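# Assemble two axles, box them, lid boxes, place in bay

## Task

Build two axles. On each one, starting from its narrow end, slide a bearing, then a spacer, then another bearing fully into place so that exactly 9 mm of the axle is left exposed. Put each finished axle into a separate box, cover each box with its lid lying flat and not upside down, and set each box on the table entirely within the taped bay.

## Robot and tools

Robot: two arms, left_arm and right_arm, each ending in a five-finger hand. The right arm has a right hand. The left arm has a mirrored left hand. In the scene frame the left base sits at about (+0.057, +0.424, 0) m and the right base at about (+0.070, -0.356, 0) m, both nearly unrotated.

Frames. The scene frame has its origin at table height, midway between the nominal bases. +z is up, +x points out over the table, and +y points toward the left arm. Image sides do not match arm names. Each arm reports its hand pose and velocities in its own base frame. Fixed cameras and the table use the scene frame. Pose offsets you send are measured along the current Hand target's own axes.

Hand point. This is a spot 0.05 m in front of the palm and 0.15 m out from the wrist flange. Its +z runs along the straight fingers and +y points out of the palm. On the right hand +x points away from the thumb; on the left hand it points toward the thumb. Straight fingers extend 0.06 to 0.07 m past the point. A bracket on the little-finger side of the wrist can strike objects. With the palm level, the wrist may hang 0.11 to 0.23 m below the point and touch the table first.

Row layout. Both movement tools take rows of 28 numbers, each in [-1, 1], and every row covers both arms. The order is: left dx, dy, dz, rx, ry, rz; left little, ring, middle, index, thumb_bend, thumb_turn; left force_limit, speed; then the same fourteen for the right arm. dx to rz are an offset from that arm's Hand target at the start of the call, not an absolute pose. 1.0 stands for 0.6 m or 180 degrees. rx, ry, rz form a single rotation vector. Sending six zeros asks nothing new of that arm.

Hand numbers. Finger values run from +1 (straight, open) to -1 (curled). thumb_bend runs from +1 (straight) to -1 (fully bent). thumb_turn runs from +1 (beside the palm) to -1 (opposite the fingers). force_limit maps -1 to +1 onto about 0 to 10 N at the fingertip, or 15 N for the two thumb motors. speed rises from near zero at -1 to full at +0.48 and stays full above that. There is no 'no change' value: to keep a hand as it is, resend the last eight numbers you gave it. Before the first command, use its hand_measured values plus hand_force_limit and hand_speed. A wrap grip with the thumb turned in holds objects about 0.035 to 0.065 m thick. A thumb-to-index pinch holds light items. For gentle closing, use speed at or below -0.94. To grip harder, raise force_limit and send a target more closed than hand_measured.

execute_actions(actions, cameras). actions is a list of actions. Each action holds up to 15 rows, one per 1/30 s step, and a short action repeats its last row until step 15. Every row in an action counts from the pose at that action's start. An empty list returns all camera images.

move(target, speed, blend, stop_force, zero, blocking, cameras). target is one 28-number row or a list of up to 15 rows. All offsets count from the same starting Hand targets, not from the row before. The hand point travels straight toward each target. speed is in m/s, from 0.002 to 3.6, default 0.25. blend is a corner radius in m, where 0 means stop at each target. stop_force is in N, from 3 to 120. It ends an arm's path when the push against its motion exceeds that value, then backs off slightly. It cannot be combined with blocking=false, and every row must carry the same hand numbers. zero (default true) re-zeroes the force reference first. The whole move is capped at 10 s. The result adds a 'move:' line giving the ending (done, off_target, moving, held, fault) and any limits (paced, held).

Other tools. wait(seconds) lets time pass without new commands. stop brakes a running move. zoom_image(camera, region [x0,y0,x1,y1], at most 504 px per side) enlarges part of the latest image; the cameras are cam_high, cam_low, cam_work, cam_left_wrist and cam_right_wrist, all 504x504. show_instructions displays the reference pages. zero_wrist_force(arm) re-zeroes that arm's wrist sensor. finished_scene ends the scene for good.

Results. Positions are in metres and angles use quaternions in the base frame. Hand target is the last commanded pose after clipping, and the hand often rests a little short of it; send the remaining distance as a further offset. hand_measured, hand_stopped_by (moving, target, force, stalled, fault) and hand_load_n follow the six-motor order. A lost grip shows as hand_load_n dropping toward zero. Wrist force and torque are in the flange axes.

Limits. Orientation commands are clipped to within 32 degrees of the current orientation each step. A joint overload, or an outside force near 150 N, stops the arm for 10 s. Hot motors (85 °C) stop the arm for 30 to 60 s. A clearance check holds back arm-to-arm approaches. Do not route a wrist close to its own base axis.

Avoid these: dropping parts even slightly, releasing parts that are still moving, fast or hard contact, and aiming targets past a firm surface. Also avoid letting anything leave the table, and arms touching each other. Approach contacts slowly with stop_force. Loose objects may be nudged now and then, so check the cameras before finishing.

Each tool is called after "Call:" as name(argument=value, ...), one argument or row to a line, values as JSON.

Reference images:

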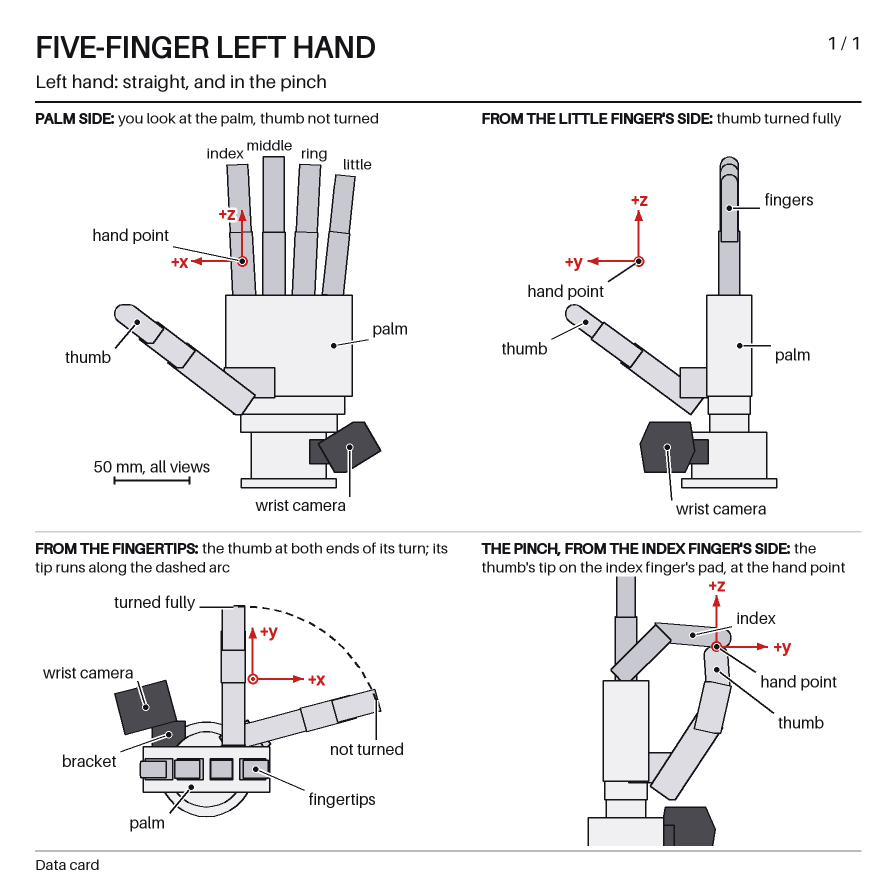

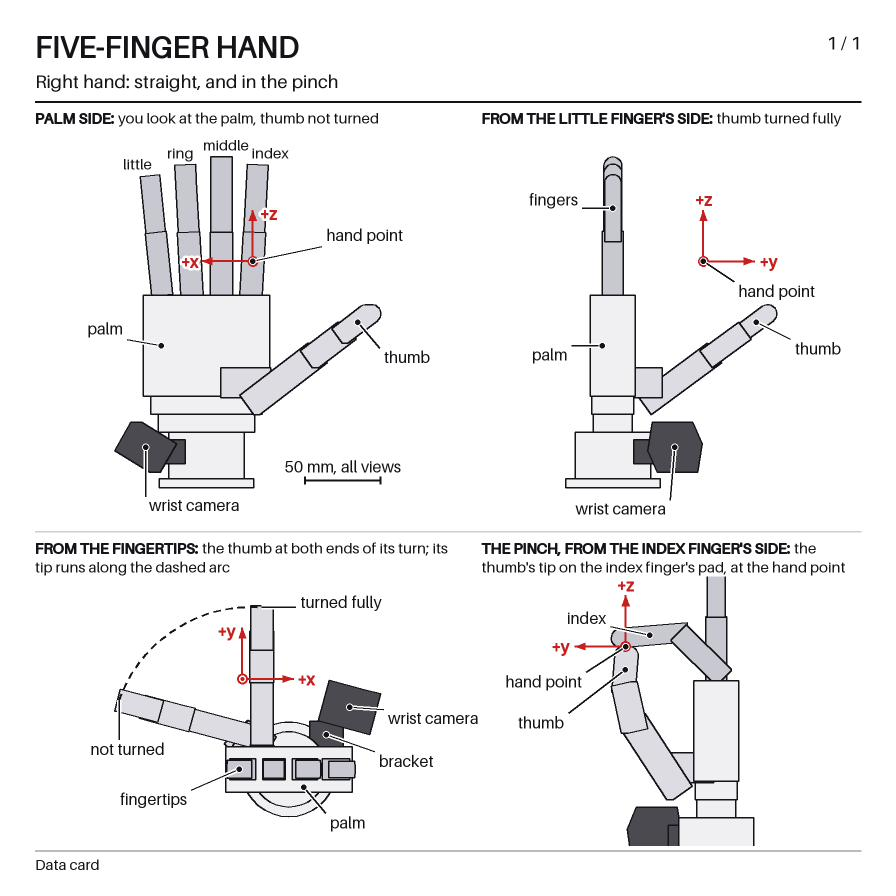

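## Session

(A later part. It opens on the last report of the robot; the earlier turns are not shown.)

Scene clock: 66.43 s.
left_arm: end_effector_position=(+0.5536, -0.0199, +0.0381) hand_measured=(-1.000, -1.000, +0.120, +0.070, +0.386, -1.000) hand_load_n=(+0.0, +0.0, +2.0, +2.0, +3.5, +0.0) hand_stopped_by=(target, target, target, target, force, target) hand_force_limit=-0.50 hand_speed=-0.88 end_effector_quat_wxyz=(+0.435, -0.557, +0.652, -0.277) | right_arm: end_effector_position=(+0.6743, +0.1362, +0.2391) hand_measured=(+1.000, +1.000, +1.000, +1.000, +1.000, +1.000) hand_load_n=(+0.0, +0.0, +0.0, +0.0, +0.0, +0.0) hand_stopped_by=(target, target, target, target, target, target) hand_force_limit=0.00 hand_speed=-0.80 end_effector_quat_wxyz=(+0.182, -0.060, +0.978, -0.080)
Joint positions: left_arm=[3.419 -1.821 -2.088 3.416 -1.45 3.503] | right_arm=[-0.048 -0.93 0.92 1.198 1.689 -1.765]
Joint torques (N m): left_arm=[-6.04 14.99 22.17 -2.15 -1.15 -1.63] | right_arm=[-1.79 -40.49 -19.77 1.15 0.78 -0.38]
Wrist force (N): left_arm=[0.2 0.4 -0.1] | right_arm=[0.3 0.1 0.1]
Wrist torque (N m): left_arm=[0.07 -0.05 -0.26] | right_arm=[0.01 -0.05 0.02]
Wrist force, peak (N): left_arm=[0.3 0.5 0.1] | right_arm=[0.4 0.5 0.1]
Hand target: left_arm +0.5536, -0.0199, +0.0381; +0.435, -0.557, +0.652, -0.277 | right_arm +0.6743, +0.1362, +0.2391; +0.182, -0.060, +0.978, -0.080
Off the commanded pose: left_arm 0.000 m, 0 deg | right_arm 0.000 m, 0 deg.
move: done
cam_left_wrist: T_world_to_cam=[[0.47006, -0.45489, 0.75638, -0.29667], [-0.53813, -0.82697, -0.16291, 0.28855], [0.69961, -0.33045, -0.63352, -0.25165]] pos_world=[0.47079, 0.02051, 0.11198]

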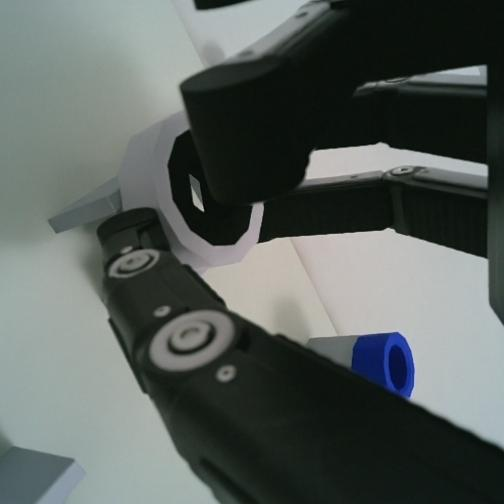

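Call:
move(
  target=[-0.013,-0.0423,-0.0234,0,0,0,-1,-1,0.12,0.07,0.25,-1,-0.5,-0.88,0,0,0,0,0,0,1,1,1,1,1,1,0,-0.8],
  speed=0.04,
  cameras=["cam_left_wrist","cam_high"],
)

Call:
zoom_image(
  camera="cam_left_wrist",
  region=[30, 60, 330, 360],
)

Scene clock: 67.67 s.
left_arm: end_effector_position=(+0.5537, -0.0199, +0.0684) hand_measured=(-1.000, -1.000, +0.120, +0.070, +0.386, -1.000) hand_load_n=(+0.0, +0.0, +2.0, +2.0, +3.5, +0.0) hand_stopped_by=(target, target, target, target, force, target) hand_force_limit=-0.50 hand_speed=-0.88 end_effector_quat_wxyz=(+0.435, -0.557, +0.651, -0.277) end_effector_velocity=(+0.001, +0.000, -0.001) end_effector_angular_velocity=(+0.000, -0.001, +0.001) | right_arm: end_effector_position=(+0.6743, +0.1362, +0.2391) hand_measured=(+1.000, +1.000, +1.000, +1.000, +1.000, +1.000) hand_load_n=(+0.0, +0.0, +0.0, +0.0, +0.0, +0.0) hand_stopped_by=(target, target, target, target, target, target) hand_force_limit=0.00 hand_speed=-0.80 end_effector_quat_wxyz=(+0.182, -0.060, +0.978, -0.080)
Joint positions: left_arm=[3.419 -1.767 -2.055 3.331 -1.45 3.503] | right_arm=[-0.048 -0.93 0.92 1.198 1.689 -1.765]
Joint velocities: left_arm=[0.001 -0.003 -0.001 0.006 0 0] | right_arm=[within noise]
Joint torques (N m): left_arm=[6.15 13.8 8.16 2.77 1.47 0.11] | right_arm=[-1.05 -40.5 -20.5 1.29 0.73 -0.53]
Wrist force (N): left_arm=[0.1 0.5 0.1] | right_arm=[-0.3 0.2 -0.1]
Wrist torque (N m): left_arm=[0.09 -0.03 -0.27] | right_arm=[0.02 0.03 -0.01]
Wrist force, peak (N): left_arm=[0.4 1.0 0.4] | right_arm=[0.3 0.5 -0.3]
Hand target: left_arm +0.5536, -0.0199, +0.0681; +0.435, -0.557, +0.652, -0.277 | right_arm +0.6743, +0.1362, +0.2391; +0.182, -0.060, +0.978, -0.080
Off the commanded pose: left_arm 0.000 m, 0 deg | right_arm 0.000 m, 0 deg.
move: done
cam_left_wrist: T_world_to_cam=[[0.46987, -0.45491, 0.75649, -0.31948], [-0.53812, -0.82695, -0.16305, 0.29354], [0.69975, -0.33047, -0.63335, -0.23268]] pos_world=[0.47089, 0.02051, 0.14218]
Images, in order (width x height): cam_high 504x504, cam_left_wrist 504x504.

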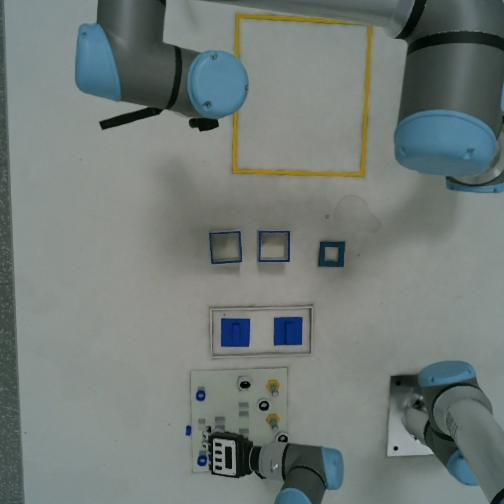

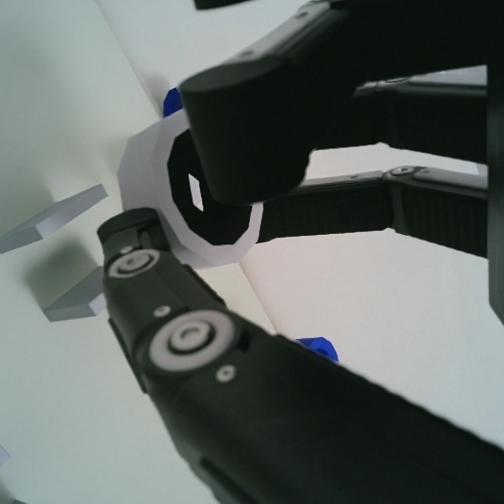

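Scaled by 1.680 from the camera's image (finer frame: 720x720).

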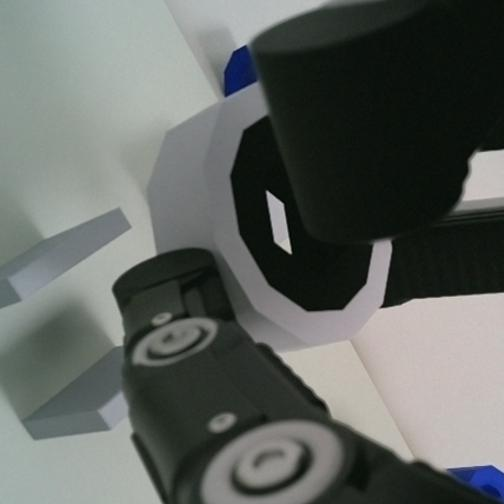

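Call:
zoom_image(
  camera="cam_high",
  region=[180, 360, 300, 480],
)

Call:
wait(
  seconds=0.1,
  cameras=["cam_low","cam_work"],
)

Call:
zoom_image(
  camera="cam_low",
  region=[330, 230, 430, 290],
)

Call:
zoom_image(
  camera="cam_work",
  region=[400, 240, 504, 380],
)

Scaled by 4.200 from the camera's image (finer frame: 720x720).

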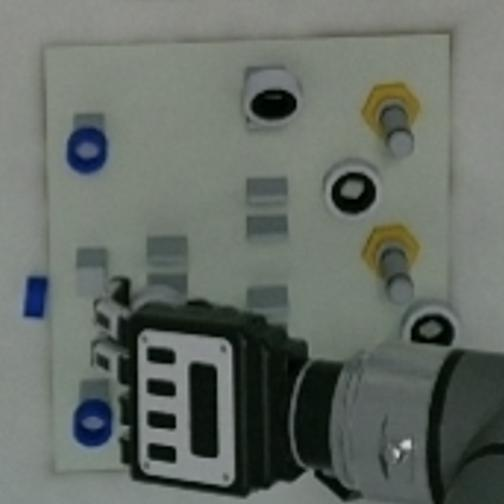

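Scene clock: 68.17 s.
left_arm: end_effector_position=(+0.5536, -0.0199, +0.0681) hand_measured=(-1.000, -1.000, +0.120, +0.070, +0.386, -1.000) hand_load_n=(+0.0, +0.0, +2.5, +2.0, +3.5, +0.0) hand_stopped_by=(target, target, target, target, force, target) hand_force_limit=-0.50 hand_speed=-0.88 end_effector_quat_wxyz=(+0.435, -0.557, +0.652, -0.277) | right_arm: end_effector_position=(+0.6743, +0.1362, +0.2391) hand_measured=(+1.000, +1.000, +1.000, +1.000, +1.000, +1.000) hand_load_n=(+0.0, +0.0, +0.0, +0.0, +0.0, +0.0) hand_stopped_by=(target, target, target, target, target, target) hand_force_limit=0.00 hand_speed=-0.80 end_effector_quat_wxyz=(+0.182, -0.060, +0.978, -0.080)
Joint positions: left_arm=[3.419 -1.768 -2.056 3.331 -1.45 3.503] | right_arm=[-0.048 -0.93 0.92 1.198 1.689 -1.765]
Joint torques (N m): left_arm=[6.04 13.74 8.29 2.74 1.42 1.82] | right_arm=[-0.97 -40.32 -20.13 1.41 0.68 -0.62]
Wrist force (N): left_arm=[0.3 0.5 -0.1] | right_arm=[0.2 0.0 -0.1]
Wrist torque (N m): left_arm=[0.08 -0.06 -0.25] | right_arm=[0.00 -0.03 0.02]
Wrist force, peak (N): left_arm=[0.4 0.7 0.1] | right_arm=[0.3 0.6 0.2]
Hand target: left_arm +0.5536, -0.0199, +0.0681; +0.435, -0.557, +0.652, -0.277 | right_arm +0.6743, +0.1362, +0.2391; +0.182, -0.060, +0.978, -0.080
Off the commanded pose: left_arm 0.000 m, 0 deg | right_arm 0.000 m, 0 deg.
wait: 0.10 s; at rest from the start

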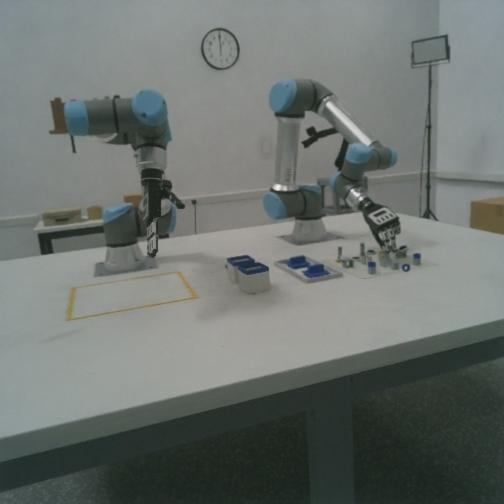

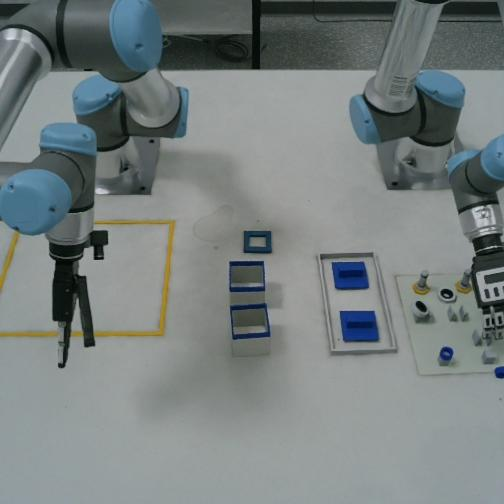

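Scaled by 5.040 from the camera's image (finer frame: 720x720).

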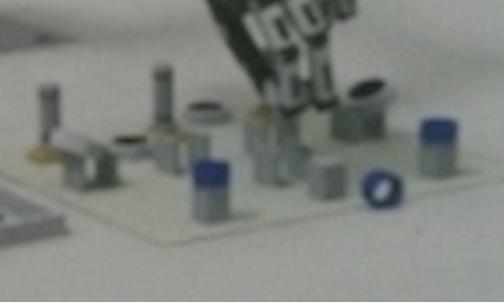

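Scaled by 3.600 from the camera's image (finer frame: 720x720).

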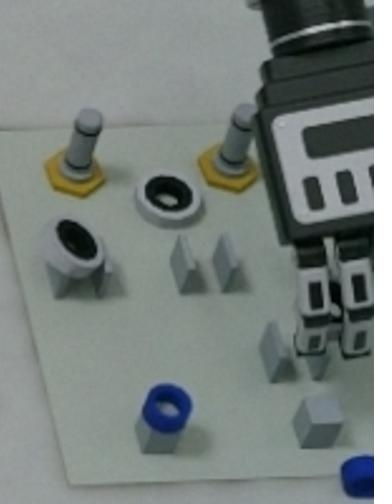

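Call:
move(
  target=[-0.1627,0.1057,-0.2145,0,0,0,-1,-1,0.12,0.07,0.25,-1,-0.5,-0.88,0,0,0,0,0,0,1,1,1,1,1,1,0,-0.8],
  speed=0.12,
  cameras=["cam_left_wrist","cam_high","cam_low"],
)

Call:
zoom_image(
  camera="cam_left_wrist",
  region=[0, 60, 300, 360],
)

Scene clock: 72.63 s.
left_arm: end_effector_position=(+0.4105, +0.0728, +0.1002) hand_measured=(-1.000, -1.000, +0.120, +0.070, +0.386, -1.000) hand_load_n=(+0.0, +0.0, +2.5, +2.0, +3.5, +0.0) hand_stopped_by=(target, target, target, target, force, target) hand_force_limit=-0.50 hand_speed=-0.88 end_effector_quat_wxyz=(+0.435, -0.557, +0.652, -0.277) | right_arm: end_effector_position=(+0.6743, +0.1362, +0.2391) hand_measured=(+1.000, +1.000, +1.000, +1.000, +1.000, +1.000) hand_load_n=(+0.0, +0.0, +0.0, +0.0, +0.0, +0.0) hand_stopped_by=(target, target, target, target, target, target) hand_force_limit=0.00 hand_speed=-0.80 end_effector_quat_wxyz=(+0.182, -0.060, +0.978, -0.080)
Joint positions: left_arm=[4.021 -1.384 -2.362 3.123 -0.934 3.843] | right_arm=[-0.048 -0.93 0.92 1.198 1.689 -1.765]
Joint torques (N m): left_arm=[5.68 -1.02 23.41 1.09 1.73 0.02] | right_arm=[0.48 -40.17 -20.29 1.31 0.76 -0.5]
Wrist force (N): left_arm=[0.1 0.4 0.0] | right_arm=[0.0 0.2 -0.2]
Wrist torque (N m): left_arm=[0.07 -0.02 -0.06] | right_arm=[0.04 -0.02 0.01]
Wrist force, peak (N): left_arm=[-0.7 0.7 -0.8] | right_arm=[0.2 0.1 -0.8]
Hand target: left_arm +0.4105, +0.0729, +0.1002; +0.435, -0.557, +0.652, -0.277 | right_arm +0.6743, +0.1362, +0.2391; +0.182, -0.060, +0.978, -0.080
Off the commanded pose: left_arm 0.000 m, 0 deg | right_arm 0.000 m, 0 deg.
move: done
cam_left_wrist: T_world_to_cam=[[0.47014, -0.45483, 0.75637, -0.23411], [-0.53803, -0.82704, -0.1629, 0.29836], [0.69964, -0.33036, -0.63354, -0.0816]] pos_world=[0.32769, 0.11331, 0.17398]
Images, in order (width x height): cam_high 504x504, cam_low 504x504, cam_left_wrist 504x504.

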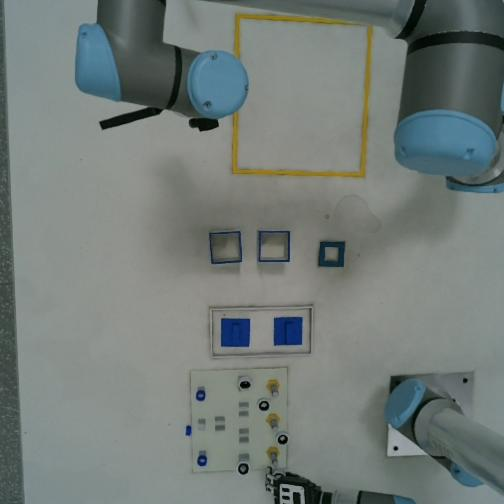

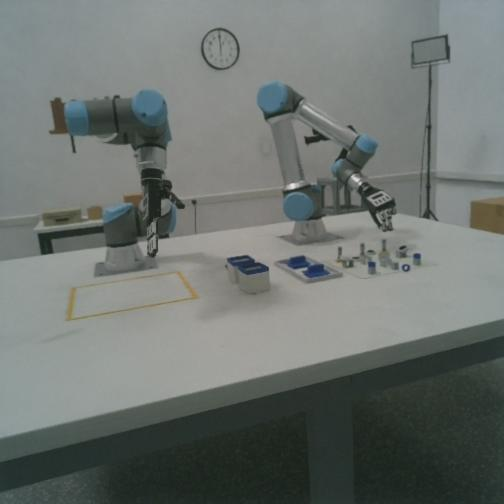

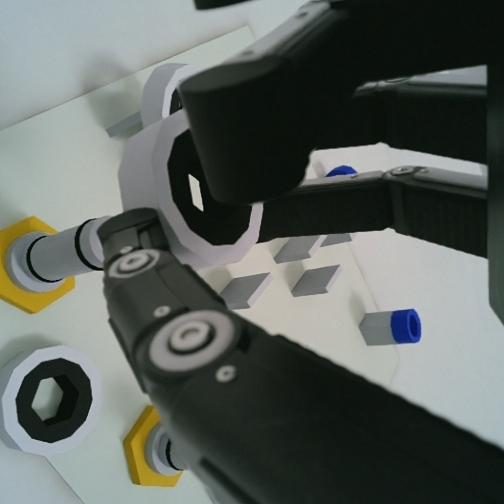

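Scaled by 1.680 from the camera's image (finer frame: 720x720).

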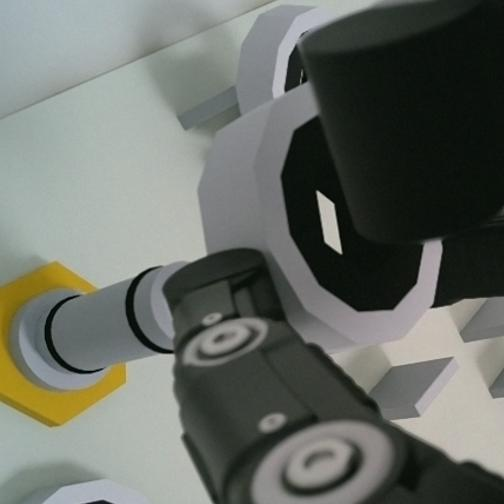

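Call:
execute_actions(
  actions=[],
  cameras=["cam_left_wrist","cam_work"],
)

Scene clock: 73.53 s.
left_arm: end_effector_position=(+0.4105, +0.0729, +0.1002) hand_measured=(-1.000, -1.000, +0.120, +0.070, +0.386, -1.000) hand_load_n=(+0.0, +0.0, +2.0, +2.0, +3.5, +0.0) hand_stopped_by=(target, target, target, target, force, target) hand_force_limit=-0.50 hand_speed=-0.88 end_effector_quat_wxyz=(+0.435, -0.557, +0.652, -0.277) | right_arm: end_effector_position=(+0.6743, +0.1362, +0.2391) hand_measured=(+1.000, +1.000, +1.000, +1.000, +1.000, +1.000) hand_load_n=(+0.0, +0.0, +0.0, +0.0, +0.0, +0.0) hand_stopped_by=(target, target, target, target, target, target) hand_force_limit=0.00 hand_speed=-0.80 end_effector_quat_wxyz=(+0.182, -0.060, +0.978, -0.080)
Joint positions: left_arm=[4.021 -1.384 -2.362 3.122 -0.934 3.843] | right_arm=[-0.048 -0.93 0.92 1.198 1.689 -1.765]
Joint velocities: within noise
Joint torques (N m): left_arm=[8.54 -3.75 23.62 -2.23 2.28 1.89] | right_arm=[0.3 -40.04 -20.01 1.31 0.97 -0.46]
Motor temperatures (°C): left_arm=[37 36 24 37 31 39] | right_arm=[32 31 36 32 32 45]
Wrist force (N): left_arm=[0.0 0.3 0.0] | right_arm=[0.1 0.0 -0.4]
Wrist torque (N m): left_arm=[0.06 -0.01 -0.07] | right_arm=[0.01 -0.03 0.01]
Wrist force, peak (N): left_arm=[0.2 0.6 -0.1] | right_arm=[0.3 0.3 -0.7]
Hand target: left_arm +0.4105, +0.0729, +0.1002; +0.435, -0.557, +0.652, -0.277 | right_arm +0.6743, +0.1362, +0.2391; +0.182, -0.060, +0.978, -0.080
Off the commanded pose: left_arm 0.000 m, 0 deg | right_arm 0.000 m, 0 deg.
camera_calibration:
cam_left_wrist: T_world_to_cam=[[0.47006, -0.45489, 0.75638, -0.23408], [-0.53813, -0.82697, -0.16291, 0.29839], [0.69961, -0.33045, -0.63352, -0.08159]] pos_world=[0.32769, 0.11331, 0.17398]
Images, in order (width x height): cam_work 504x504, cam_left_wrist 504x504.

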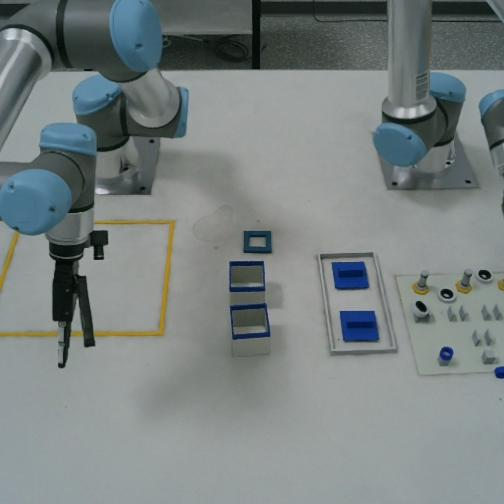

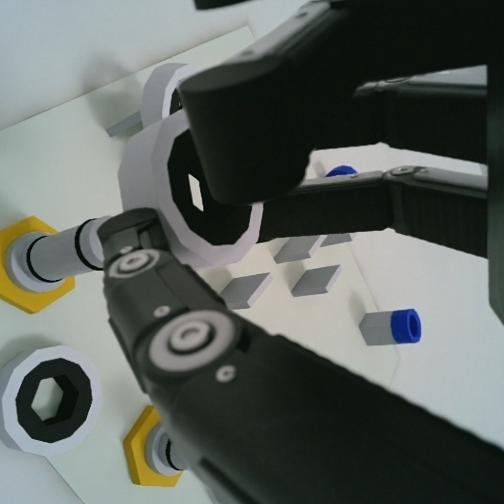

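Call:
zoom_image(
  camera="cam_left_wrist",
  region=[0, 120, 280, 400],
)

Scaled by 1.800 from the camera's image (finer frame: 720x720).

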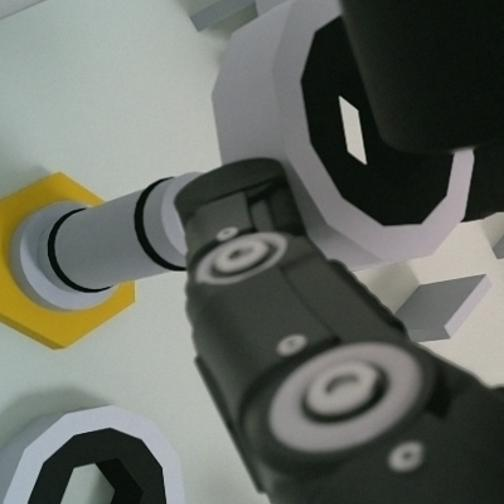

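Call:
move(
  target=[0,0,0,0,0,0,-1,-1,0.12,0.07,0.25,-1,-0.5,-0.88, 0.2705,0.8787,-0.3827,-0.173,-0.089,-0.46,-1,-1,-1,-1,1,-1,0,-0.5],
  speed=0.4,
  cameras=["cam_high","cam_right_wrist"],
)

Scene clock: 78.40 s.
left_arm: end_effector_position=(+0.4105, +0.0729, +0.1002) hand_measured=(-1.000, -1.000, +0.120, +0.070, +0.386, -1.000) hand_load_n=(+0.0, +0.0, +2.0, +2.0, +3.5, +0.0) hand_stopped_by=(target, target, target, target, force, target) hand_force_limit=-0.50 hand_speed=-0.88 end_effector_quat_wxyz=(+0.435, -0.557, +0.652, -0.277) | right_arm: end_effector_position=(+0.3926, +0.6589, +0.2994) hand_measured=(-1.000, -1.000, -1.000, -1.000, +1.000, -1.000) hand_load_n=(+0.0, +0.0, +0.0, +0.0, +0.0, +0.0) hand_stopped_by=(target, target, target, target, target, target) hand_force_limit=0.00 hand_speed=-0.50 end_effector_quat_wxyz=(-0.275, +0.697, -0.656, -0.088)
Joint positions: left_arm=[4.021 -1.384 -2.362 3.122 -0.934 3.843] | right_arm=[0.7 -0.526 0.035 1.518 1.341 -2.438]
Joint torques (N m): left_arm=[-4.01 -4.49 23.91 -0.35 -0.54 -1.2] | right_arm=[3.39 -39.95 -19.06 0.35 -1.39 -1.2]
Wrist force (N): left_arm=[0.2 0.4 0.0] | right_arm=[0.0 0.4 0.4]
Wrist torque (N m): left_arm=[0.07 -0.04 -0.05] | right_arm=[0.12 -0.06 -0.12]
Wrist force, peak (N): left_arm=[0.1 0.7 0.0] | right_arm=[-1.4 1.2 0.5]
Hand target: left_arm +0.4105, +0.0729, +0.1002; +0.435, -0.557, +0.652, -0.277 | right_arm +0.3933, +0.6600, +0.3001; -0.185, +0.734, -0.650, -0.072
Off the commanded pose: left_arm 0.000 m, 0 deg | right_arm 0.002 m, 11 deg.
elbow stopped short (right arm): the move would have taken joint 3 (elbow) straighter than the controller allows.
move: off_target (right_arm)
cam_right_wrist: T_world_to_cam=[[-0.90858, -0.1732, -0.3801, 0.58827], [-0.41676, 0.4371, 0.79703, -0.37215], [0.02809, 0.88258, -0.46933, -0.33775]] pos_world=[0.38889, 0.56265, 0.3617]

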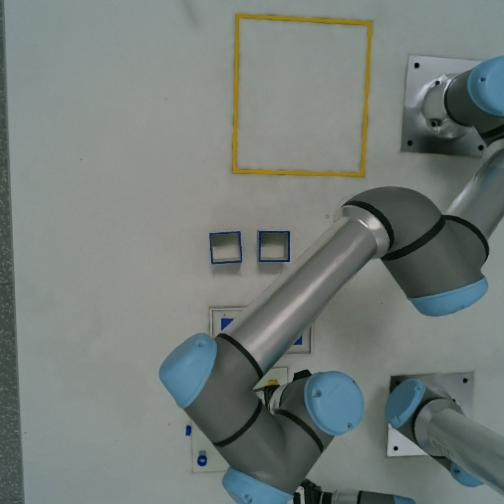

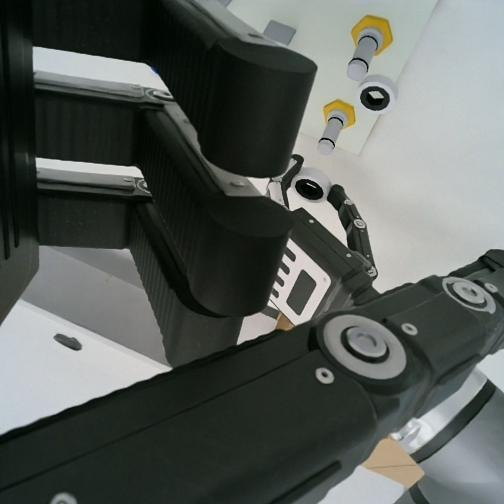

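Call:
zoom_image(
  camera="cam_right_wrist",
  region=[260, 60, 420, 220],
)

Call:
zoom_image(
  camera="cam_right_wrist",
  region=[290, 90, 370, 210],
)

Scaled by 3.150 from the camera's image (finer frame: 720x720).

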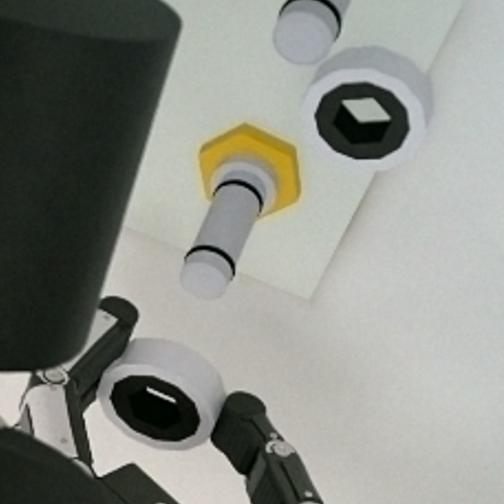

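Scaled by 4.200 from the camera's image (finer frame: 720x720).

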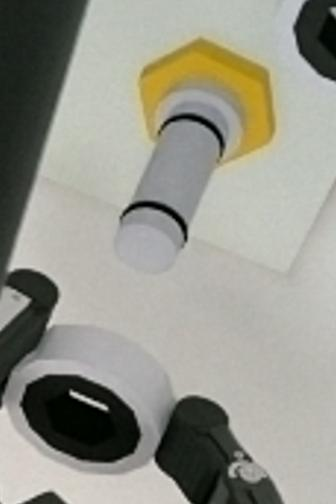

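Call:
zoom_image(
  camera="cam_right_wrist",
  region=[285, 160, 335, 210],
)

Call:
zoom_image(
  camera="cam_right_wrist",
  region=[350, 65, 400, 115],
)

Scaled by 10.080 from the camera's image (finer frame: 720x720).

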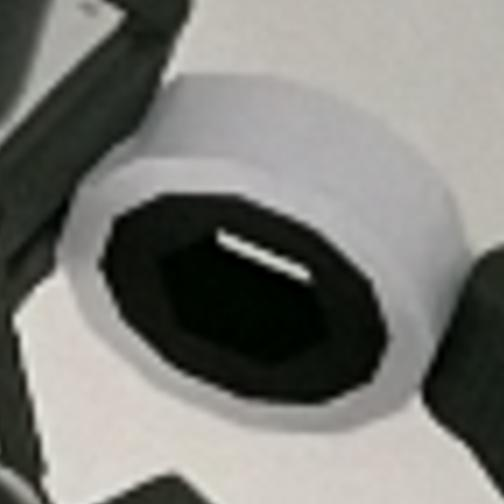

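Scaled by 10.080 from the camera's image (finer frame: 720x720).

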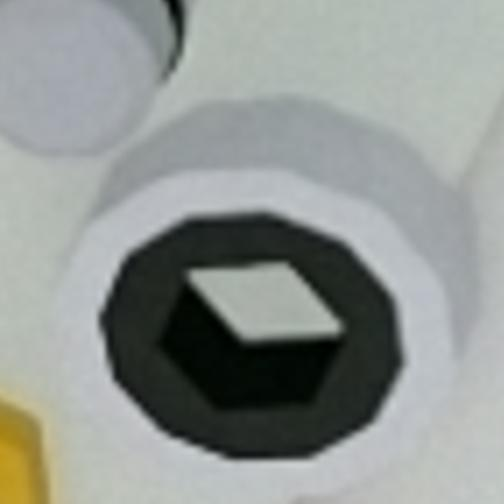

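Call:
move(
  target=[0.02062,0.03147,0.02085,0,0,0,-1,-1,0.12,0.07,0.25,-1,-0.5,-0.88, 0,0,0,0,0,0,-1,-1,-1,-1,1,-1,0,-0.5],
  speed=0.06,
  cameras=["cam_left_wrist","cam_right_wrist"],
)

Call:
zoom_image(
  camera="cam_right_wrist",
  region=[290, 100, 370, 180],
)

Scene clock: 80.83 s.
left_arm: end_effector_position=(+0.4122, +0.0667, +0.0751) hand_measured=(-1.000, -1.000, +0.120, +0.070, +0.386, -1.000) hand_load_n=(+0.0, +0.0, +2.5, +2.0, +3.5, +0.0) hand_stopped_by=(target, target, target, target, force, target) hand_force_limit=-0.50 hand_speed=-0.88 end_effector_quat_wxyz=(+0.435, -0.557, +0.652, -0.277) | right_arm: end_effector_position=(+0.3925, +0.6590, +0.2994) hand_measured=(-1.000, -1.000, -1.000, -1.000, +1.000, -1.000) hand_load_n=(+0.0, +0.0, +0.0, +0.0, +0.0, +0.0) hand_stopped_by=(target, target, target, target, target, target) hand_force_limit=0.00 hand_speed=-0.50 end_effector_quat_wxyz=(-0.275, +0.697, -0.656, -0.088)
Joint positions: left_arm=[3.993 -1.432 -2.402 3.223 -0.957 3.822] | right_arm=[0.7 -0.526 0.035 1.517 1.341 -2.438]
Joint torques (N m): left_arm=[8.61 24.87 22.83 -2.5 2.34 2.08] | right_arm=[4.2 -40.66 -8.56 -0.32 -1.58 -1.16]
Wrist force (N): left_arm=[0.2 0.6 -0.1] | right_arm=[0.0 0.1 0.1]
Wrist torque (N m): left_arm=[0.09 -0.04 -0.07] | right_arm=[0.07 -0.05 -0.12]
Wrist force, peak (N): left_arm=[0.2 1.2 0.1] | right_arm=[-0.4 0.8 0.2]
Hand target: left_arm +0.4123, +0.0667, +0.0752; +0.435, -0.557, +0.652, -0.277 | right_arm +0.3933, +0.6600, +0.3001; -0.185, +0.734, -0.650, -0.072
Off the commanded pose: left_arm 0.000 m, 0 deg | right_arm 0.001 m, 11 deg.
elbow stopped short (right arm): the move would have taken joint 3 (elbow) straighter than the controller allows.
move: done
cam_left_wrist: T_world_to_cam=[[0.47021, -0.45467, 0.75643, -0.21887], [-0.53819, -0.827, -0.16254, 0.29007], [0.69947, -0.33068, -0.63356, -0.10059]] pos_world=[0.32939, 0.10712, 0.14898]
cam_right_wrist: T_world_to_cam=[[-0.90849, -0.17338, -0.38024, 0.58828], [-0.41698, 0.43681, 0.79707, -0.37192], [0.02789, 0.88269, -0.46913, -0.33794]] pos_world=[0.38879, 0.56275, 0.3616]

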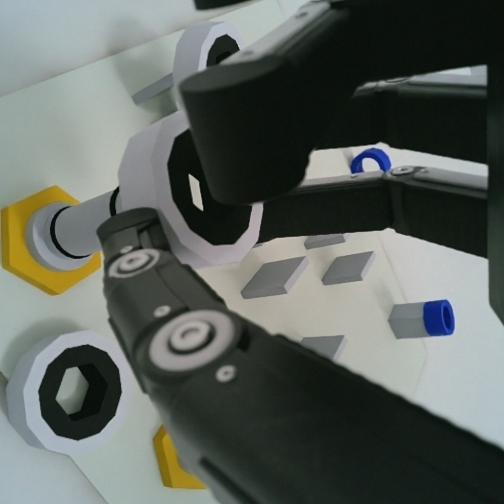

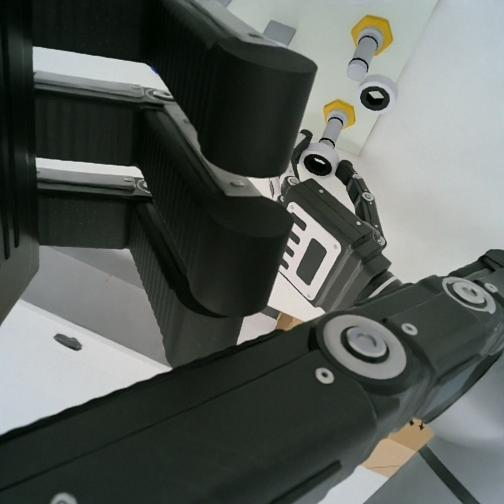

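Scaled by 6.300 from the camera's image (finer frame: 720x720).

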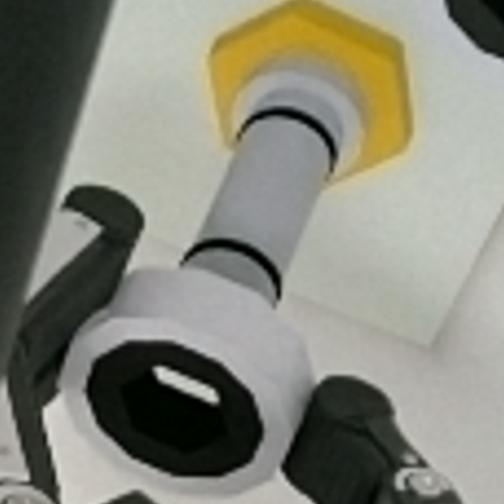

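Call:
move(
  target=[0.0244,0.0773,0.0428,0,0,0,-1,-1,0.12,0.07,0.25,-1,-0.5,-0.88, 0,0,0,0,0,0,-1,-1,-1,-1,1,-1,0,-0.5],
  speed=0.03,
  stop_force=5,
  cameras=["cam_left_wrist","cam_right_wrist"],
)

Call:
zoom_image(
  camera="cam_right_wrist",
  region=[290, 90, 370, 170],
)

Scene clock: 83.70 s.
left_arm: end_effector_position=(+0.4122, +0.0664, +0.0285) hand_measured=(-1.000, -1.000, +0.120, +0.070, +0.384, -1.000) hand_load_n=(+0.0, +0.0, +0.0, -0.5, +0.0, +0.0) hand_stopped_by=(target, target, target, target, force, target) hand_force_limit=-0.50 hand_speed=-0.88 end_effector_quat_wxyz=(+0.435, -0.557, +0.652, -0.277) | right_arm: end_effector_position=(+0.3925, +0.6590, +0.2994) hand_measured=(-1.000, -1.000, -1.000, -1.000, +1.000, -1.000) hand_load_n=(+0.0, +0.0, +0.0, +0.0, +0.0, +0.0) hand_stopped_by=(target, target, target, target, target, target) hand_force_limit=0.00 hand_speed=-0.50 end_effector_quat_wxyz=(-0.275, +0.697, -0.656, -0.088)
Joint positions: left_arm=[3.992 -1.551 -2.466 3.406 -0.958 3.822] | right_arm=[0.7 -0.526 0.035 1.517 1.341 -2.438]
Joint torques (N m): left_arm=[4.8 1.89 19.78 2.06 0.55 0.18] | right_arm=[3.83 -42.69 -8.65 -0.15 0.78 -0.97]
Wrist force (N): left_arm=[0.2 0.4 -0.4] | right_arm=[0.3 0.5 -0.3]
Wrist torque (N m): left_arm=[0.17 -0.06 -0.06] | right_arm=[0.17 -0.07 -0.09]
Wrist force, peak (N): left_arm=[-2.3 -7.5 -3.4] | right_arm=[0.0 0.8 0.0]
Hand target: left_arm +0.4122, +0.0664, +0.0285; +0.435, -0.557, +0.652, -0.277 (not the last commanded pose) | right_arm +0.3933, +0.6600, +0.3001; -0.185, +0.734, -0.650, -0.072
Off the commanded pose: left_arm 0.008 m, 0 deg | right_arm 0.001 m, 11 deg.
elbow stopped short (right arm): the move would have taken joint 3 (elbow) straighter than the controller allows.
move: contact (left_arm)
cam_left_wrist: T_world_to_cam=[[0.4701, -0.45491, 0.75635, -0.18369], [-0.53817, -0.82695, -0.16288, 0.28227], [0.69956, -0.33047, -0.63356, -0.13026]] pos_world=[0.32939, 0.10681, 0.10238]
cam_right_wrist: T_world_to_cam=[[-0.9085, -0.17341, -0.38021, 0.58828], [-0.41696, 0.43688, 0.79704, -0.37195], [0.02789, 0.88265, -0.46921, -0.33788]] pos_world=[0.38879, 0.56275, 0.3616]

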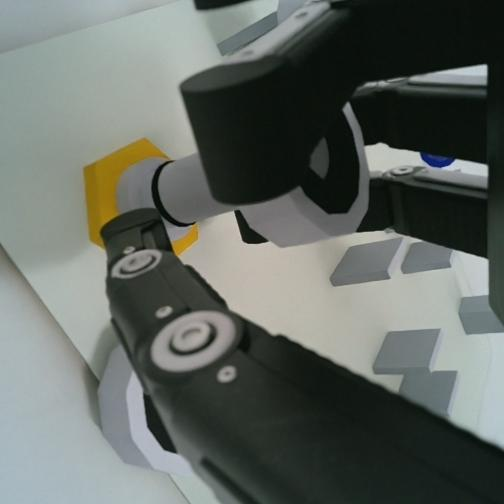

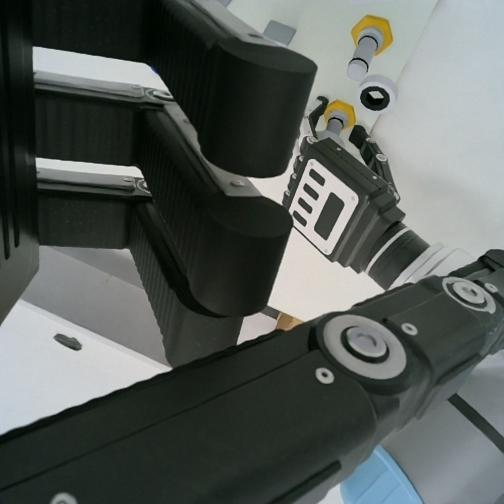

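Scaled by 6.300 from the camera's image (finer frame: 720x720).

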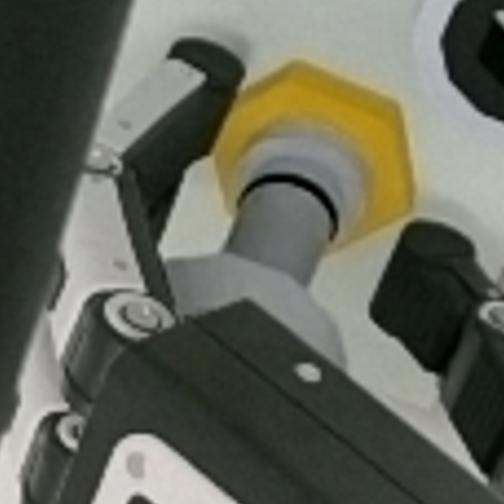

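Call:
zoom_image(
  camera="cam_left_wrist",
  region=[80, 60, 400, 280],
)

Scaled by 1.575 from the camera's image (finer frame: 720x720).

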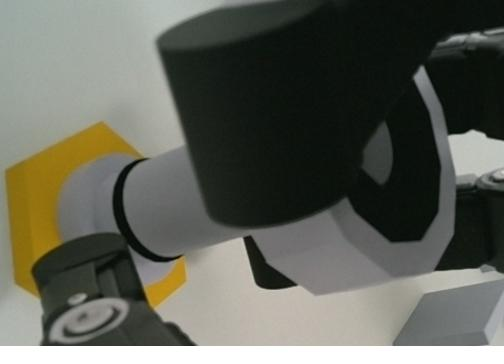

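Call:
move(
  target=[
    [0,0,0,0,0,0,-1,-1,0.12,0.07,0.85,-1,-0.5,-0.3, 0,0,0,0,0,0,-1,-1,-1,-1,1,-1,0,-0.5],
    [0,-0.00323,0.00583,0,0,0,-1,-1,0.12,0.07,0.85,-1,-0.5,-0.3, 0,0,0,0,0,0,-1,-1,-1,-1,1,-1,0,-0.5],
    [-0.0136,-0.0476,-0.01873,0,0,0,-1,-1,0.12,0.07,0.85,-1,-0.5,-0.3, 0,0,0,0,0,0,-1,-1,-1,-1,1,-1,0,-0.5],
  ],
  speed=0.05,
  cameras=["cam_left_wrist","cam_right_wrist"],
)

Call:
zoom_image(
  camera="cam_right_wrist",
  region=[290, 90, 370, 170],
)

Scene clock: 87.43 s.
left_arm: end_effector_position=(+0.4162, +0.0664, +0.0601) hand_measured=(-1.000, -1.000, +0.120, +0.070, +0.850, -1.000) hand_load_n=(+0.0, +0.0, +0.0, +0.0, +0.0, +0.0) hand_stopped_by=(target, target, target, target, target, target) hand_force_limit=-0.50 hand_speed=-0.30 end_effector_quat_wxyz=(+0.435, -0.557, +0.652, -0.277) | right_arm: end_effector_position=(+0.3925, +0.6590, +0.2994) hand_measured=(-1.000, -1.000, -1.000, -1.000, +1.000, -1.000) hand_load_n=(+0.0, +0.0, +0.0, +0.0, +0.0, +0.0) hand_stopped_by=(target, target, target, target, target, target) hand_force_limit=0.00 hand_speed=-0.50 end_effector_quat_wxyz=(-0.275, +0.697, -0.656, -0.088)
Joint positions: left_arm=[3.976 -1.477 -2.415 3.287 -0.971 3.81] | right_arm=[0.7 -0.526 0.035 1.517 1.341 -2.438]
Joint torques (N m): left_arm=[5.81 -2.02 8.05 2.11 1.95 2.19] | right_arm=[4.08 -45.36 -9.09 -0.31 0.92 -0.74]
Wrist force (N): left_arm=[-0.1 0.5 -0.3] | right_arm=[0.0 0.4 0.0]
Wrist torque (N m): left_arm=[0.17 -0.02 -0.21] | right_arm=[0.14 -0.05 -0.10]
Wrist force, peak (N): left_arm=[0.3 1.2 0.0] | right_arm=[-0.1 0.8 0.4]
Hand target: left_arm +0.4162, +0.0664, +0.0600; +0.435, -0.557, +0.652, -0.277 | right_arm +0.3933, +0.6600, +0.3001; -0.185, +0.734, -0.650, -0.072
Off the commanded pose: left_arm 0.000 m, 0 deg | right_arm 0.001 m, 11 deg.
elbow stopped short (right arm): the move would have taken joint 3 (elbow) straighter than the controller allows.
move: done
cam_left_wrist: T_world_to_cam=[[0.47004, -0.45499, 0.75634, -0.20936], [-0.53812, -0.82695, -0.16305, 0.28956], [0.69964, -0.33036, -0.63354, -0.11314]] pos_world=[0.33339, 0.10681, 0.13388]
cam_right_wrist: T_world_to_cam=[[-0.9085, -0.17341, -0.38021, 0.58828], [-0.41696, 0.43688, 0.79704, -0.37195], [0.02789, 0.88265, -0.46921, -0.33788]] pos_world=[0.38879, 0.56275, 0.3616]

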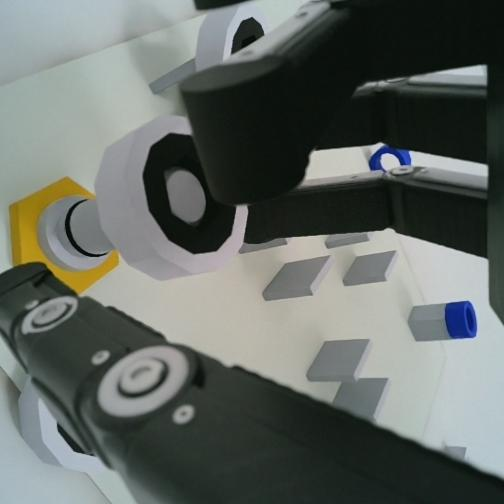

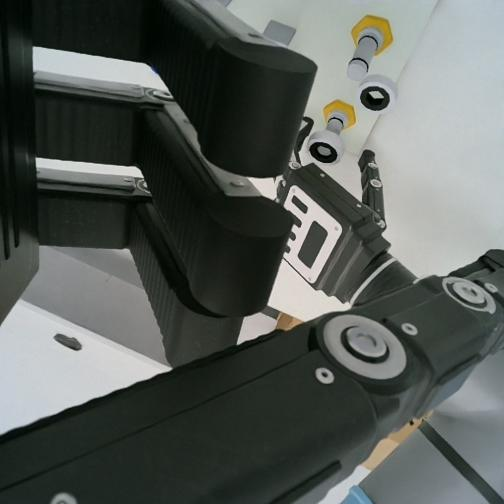

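Scaled by 6.300 from the camera's image (finer frame: 720x720).

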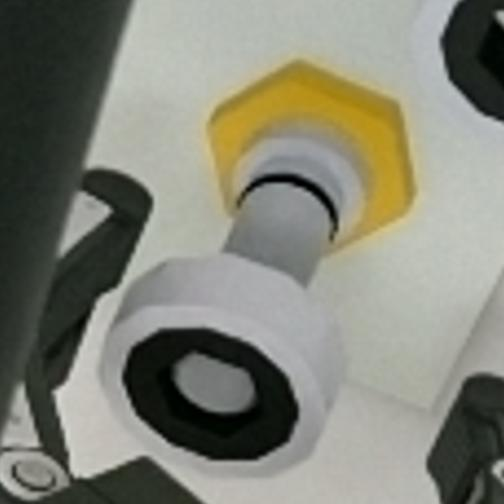

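Call:
move(
  target=[
    [0,0.00323,-0.00583,0,0,0,-1,-1,0.12,0.07,0.85,-1,-0.5,-0.3, 0,0,0,0,0,0,-1,-1,-1,-1,1,-1,0,-0.5],
    [0,0.00323,-0.00583,0,0,0,-1,-1,0.12,0.07,0.2,-1,0.0,-0.85, 0,0,0,0,0,0,-1,-1,-1,-1,1,-1,0,-0.5],
  ],
  speed=0.05,
)

Scene clock: 92.00 s.
left_arm: end_effector_position=(+0.4122, +0.0664, +0.0600) hand_measured=(-1.000, -1.000, +0.120, +0.070, +0.354, -1.000) hand_load_n=(+0.0, +0.0, +7.0, +3.0, +8.0, +0.0) hand_stopped_by=(target, target, target, target, force, target) hand_force_limit=0.00 hand_speed=-0.85 end_effector_quat_wxyz=(+0.435, -0.557, +0.652, -0.277) | right_arm: end_effector_position=(+0.3925, +0.6590, +0.2994) hand_measured=(-1.000, -1.000, -1.000, -1.000, +1.000, -1.000) hand_load_n=(+0.0, +0.0, +0.0, +0.0, +0.0, +0.0) hand_stopped_by=(target, target, target, target, target, target) hand_force_limit=0.00 hand_speed=-0.50 end_effector_quat_wxyz=(-0.275, +0.697, -0.656, -0.088)
Joint positions: left_arm=[3.992 -1.467 -2.425 3.281 -0.958 3.822] | right_arm=[0.7 -0.526 0.035 1.517 1.341 -2.438]
Joint torques (N m): left_arm=[-8.42 -1.47 21.79 2.19 -0.81 -1.85] | right_arm=[3.97 -47.98 -8.46 -0.39 0.89 -0.43]
Wrist force (N): left_arm=[0.1 1.1 -0.2] | right_arm=[0.2 0.1 -0.2]
Wrist torque (N m): left_arm=[0.22 -0.02 -0.14] | right_arm=[0.11 -0.05 -0.12]
Wrist force, peak (N): left_arm=[0.2 1.4 0.2] | right_arm=[0.2 0.8 0.3]
Hand target: left_arm +0.4122, +0.0664, +0.0600; +0.435, -0.557, +0.652, -0.277 | right_arm +0.3933, +0.6600, +0.3001; -0.185, +0.734, -0.650, -0.072
Off the commanded pose: left_arm 0.000 m, 0 deg | right_arm 0.001 m, 11 deg.
elbow stopped short (right arm): the move would have taken joint 3 (elbow) straighter than the controller allows.
move: done

Call:
move(
  target=[0.01468,0.04788,0.02652,0,0,0,-1,-1,0.12,0.07,0.2,-1,0.0,-0.85, 0,0,0,0,0,0,-1,-1,-1,-1,1,-1,0,-0.5],
  speed=0.02,
  stop_force=12,
  cameras=["cam_left_wrist","cam_right_wrist"],
)

Call:
zoom_image(
  camera="cam_right_wrist",
  region=[290, 90, 370, 170],
)

Scene clock: 94.93 s.
left_arm: end_effector_position=(+0.4122, +0.0664, +0.0271) hand_measured=(-1.000, -1.000, +0.120, +0.070, +0.352, -1.000) hand_load_n=(+0.0, +0.0, +0.0, +0.0, +0.0, +0.0) hand_stopped_by=(target, target, target, target, force, target) hand_force_limit=0.00 hand_speed=-0.85 end_effector_quat_wxyz=(+0.435, -0.557, +0.652, -0.277) | right_arm: end_effector_position=(+0.3925, +0.6590, +0.2994) hand_measured=(-1.000, -1.000, -1.000, -1.000, +1.000, -1.000) hand_load_n=(+0.0, +0.0, +0.0, +0.0, +0.0, +0.0) hand_stopped_by=(target, target, target, target, target, target) hand_force_limit=0.00 hand_speed=-0.50 end_effector_quat_wxyz=(-0.275, +0.697, -0.656, -0.088)
Joint positions: left_arm=[3.992 -1.555 -2.468 3.412 -0.958 3.822] | right_arm=[0.7 -0.526 0.035 1.517 1.341 -2.438]
Joint torques (N m): left_arm=[5.93 27.77 19.18 1.68 -0.74 2] | right_arm=[4.46 -50.83 -8.26 -0.43 0.75 -0.16]
Wrist force (N): left_arm=[0.1 -0.1 -0.6] | right_arm=[0.0 0.5 -0.4]
Wrist torque (N m): left_arm=[0.18 -0.07 -0.08] | right_arm=[0.18 -0.04 -0.11]
Wrist force, peak (N): left_arm=[-3.9 -11.8 -5.9] | right_arm=[0.0 0.6 0.5]
Hand target: left_arm +0.4122, +0.0664, +0.0271; +0.435, -0.557, +0.652, -0.277 (not the last commanded pose) | right_arm +0.3933, +0.6600, +0.3001; -0.185, +0.734, -0.650, -0.072
Off the commanded pose: left_arm 0.001 m, 0 deg | right_arm 0.001 m, 11 deg.
elbow stopped short (right arm): the move would have taken joint 3 (elbow) straighter than the controller allows.
move: contact (left_arm)
cam_left_wrist: T_world_to_cam=[[0.47006, -0.45497, 0.75634, -0.18261], [-0.5382, -0.82692, -0.16294, 0.28206], [0.69956, -0.33047, -0.63356, -0.13115]] pos_world=[0.32939, 0.10681, 0.10098]
cam_right_wrist: T_world_to_cam=[[-0.9085, -0.17341, -0.38021, 0.58828], [-0.41696, 0.43688, 0.79704, -0.37195], [0.02789, 0.88265, -0.46921, -0.33788]] pos_world=[0.38879, 0.56275, 0.3616]

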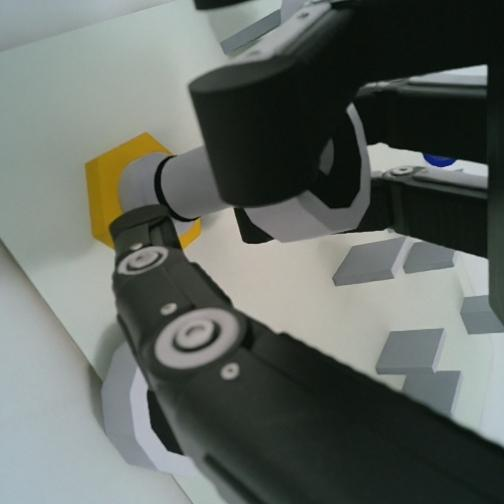

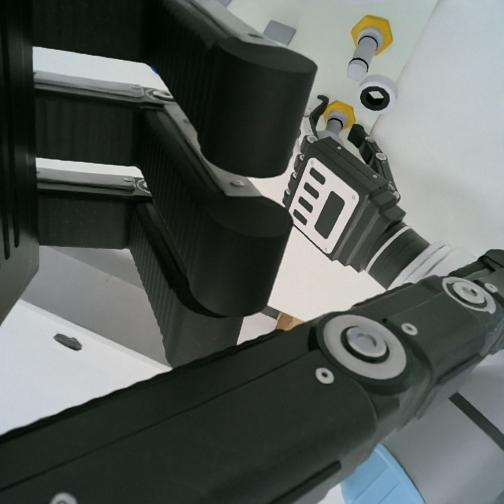

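Scaled by 6.300 from the camera's image (finer frame: 720x720).

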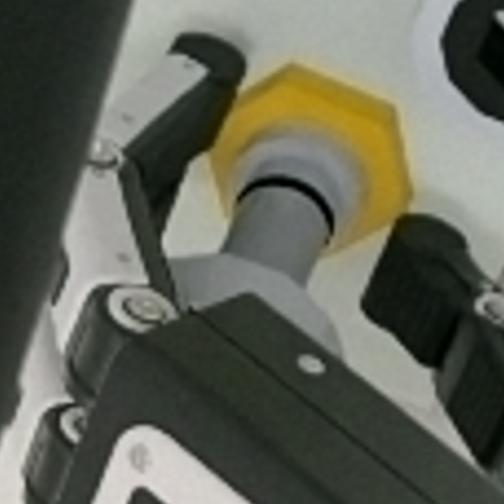

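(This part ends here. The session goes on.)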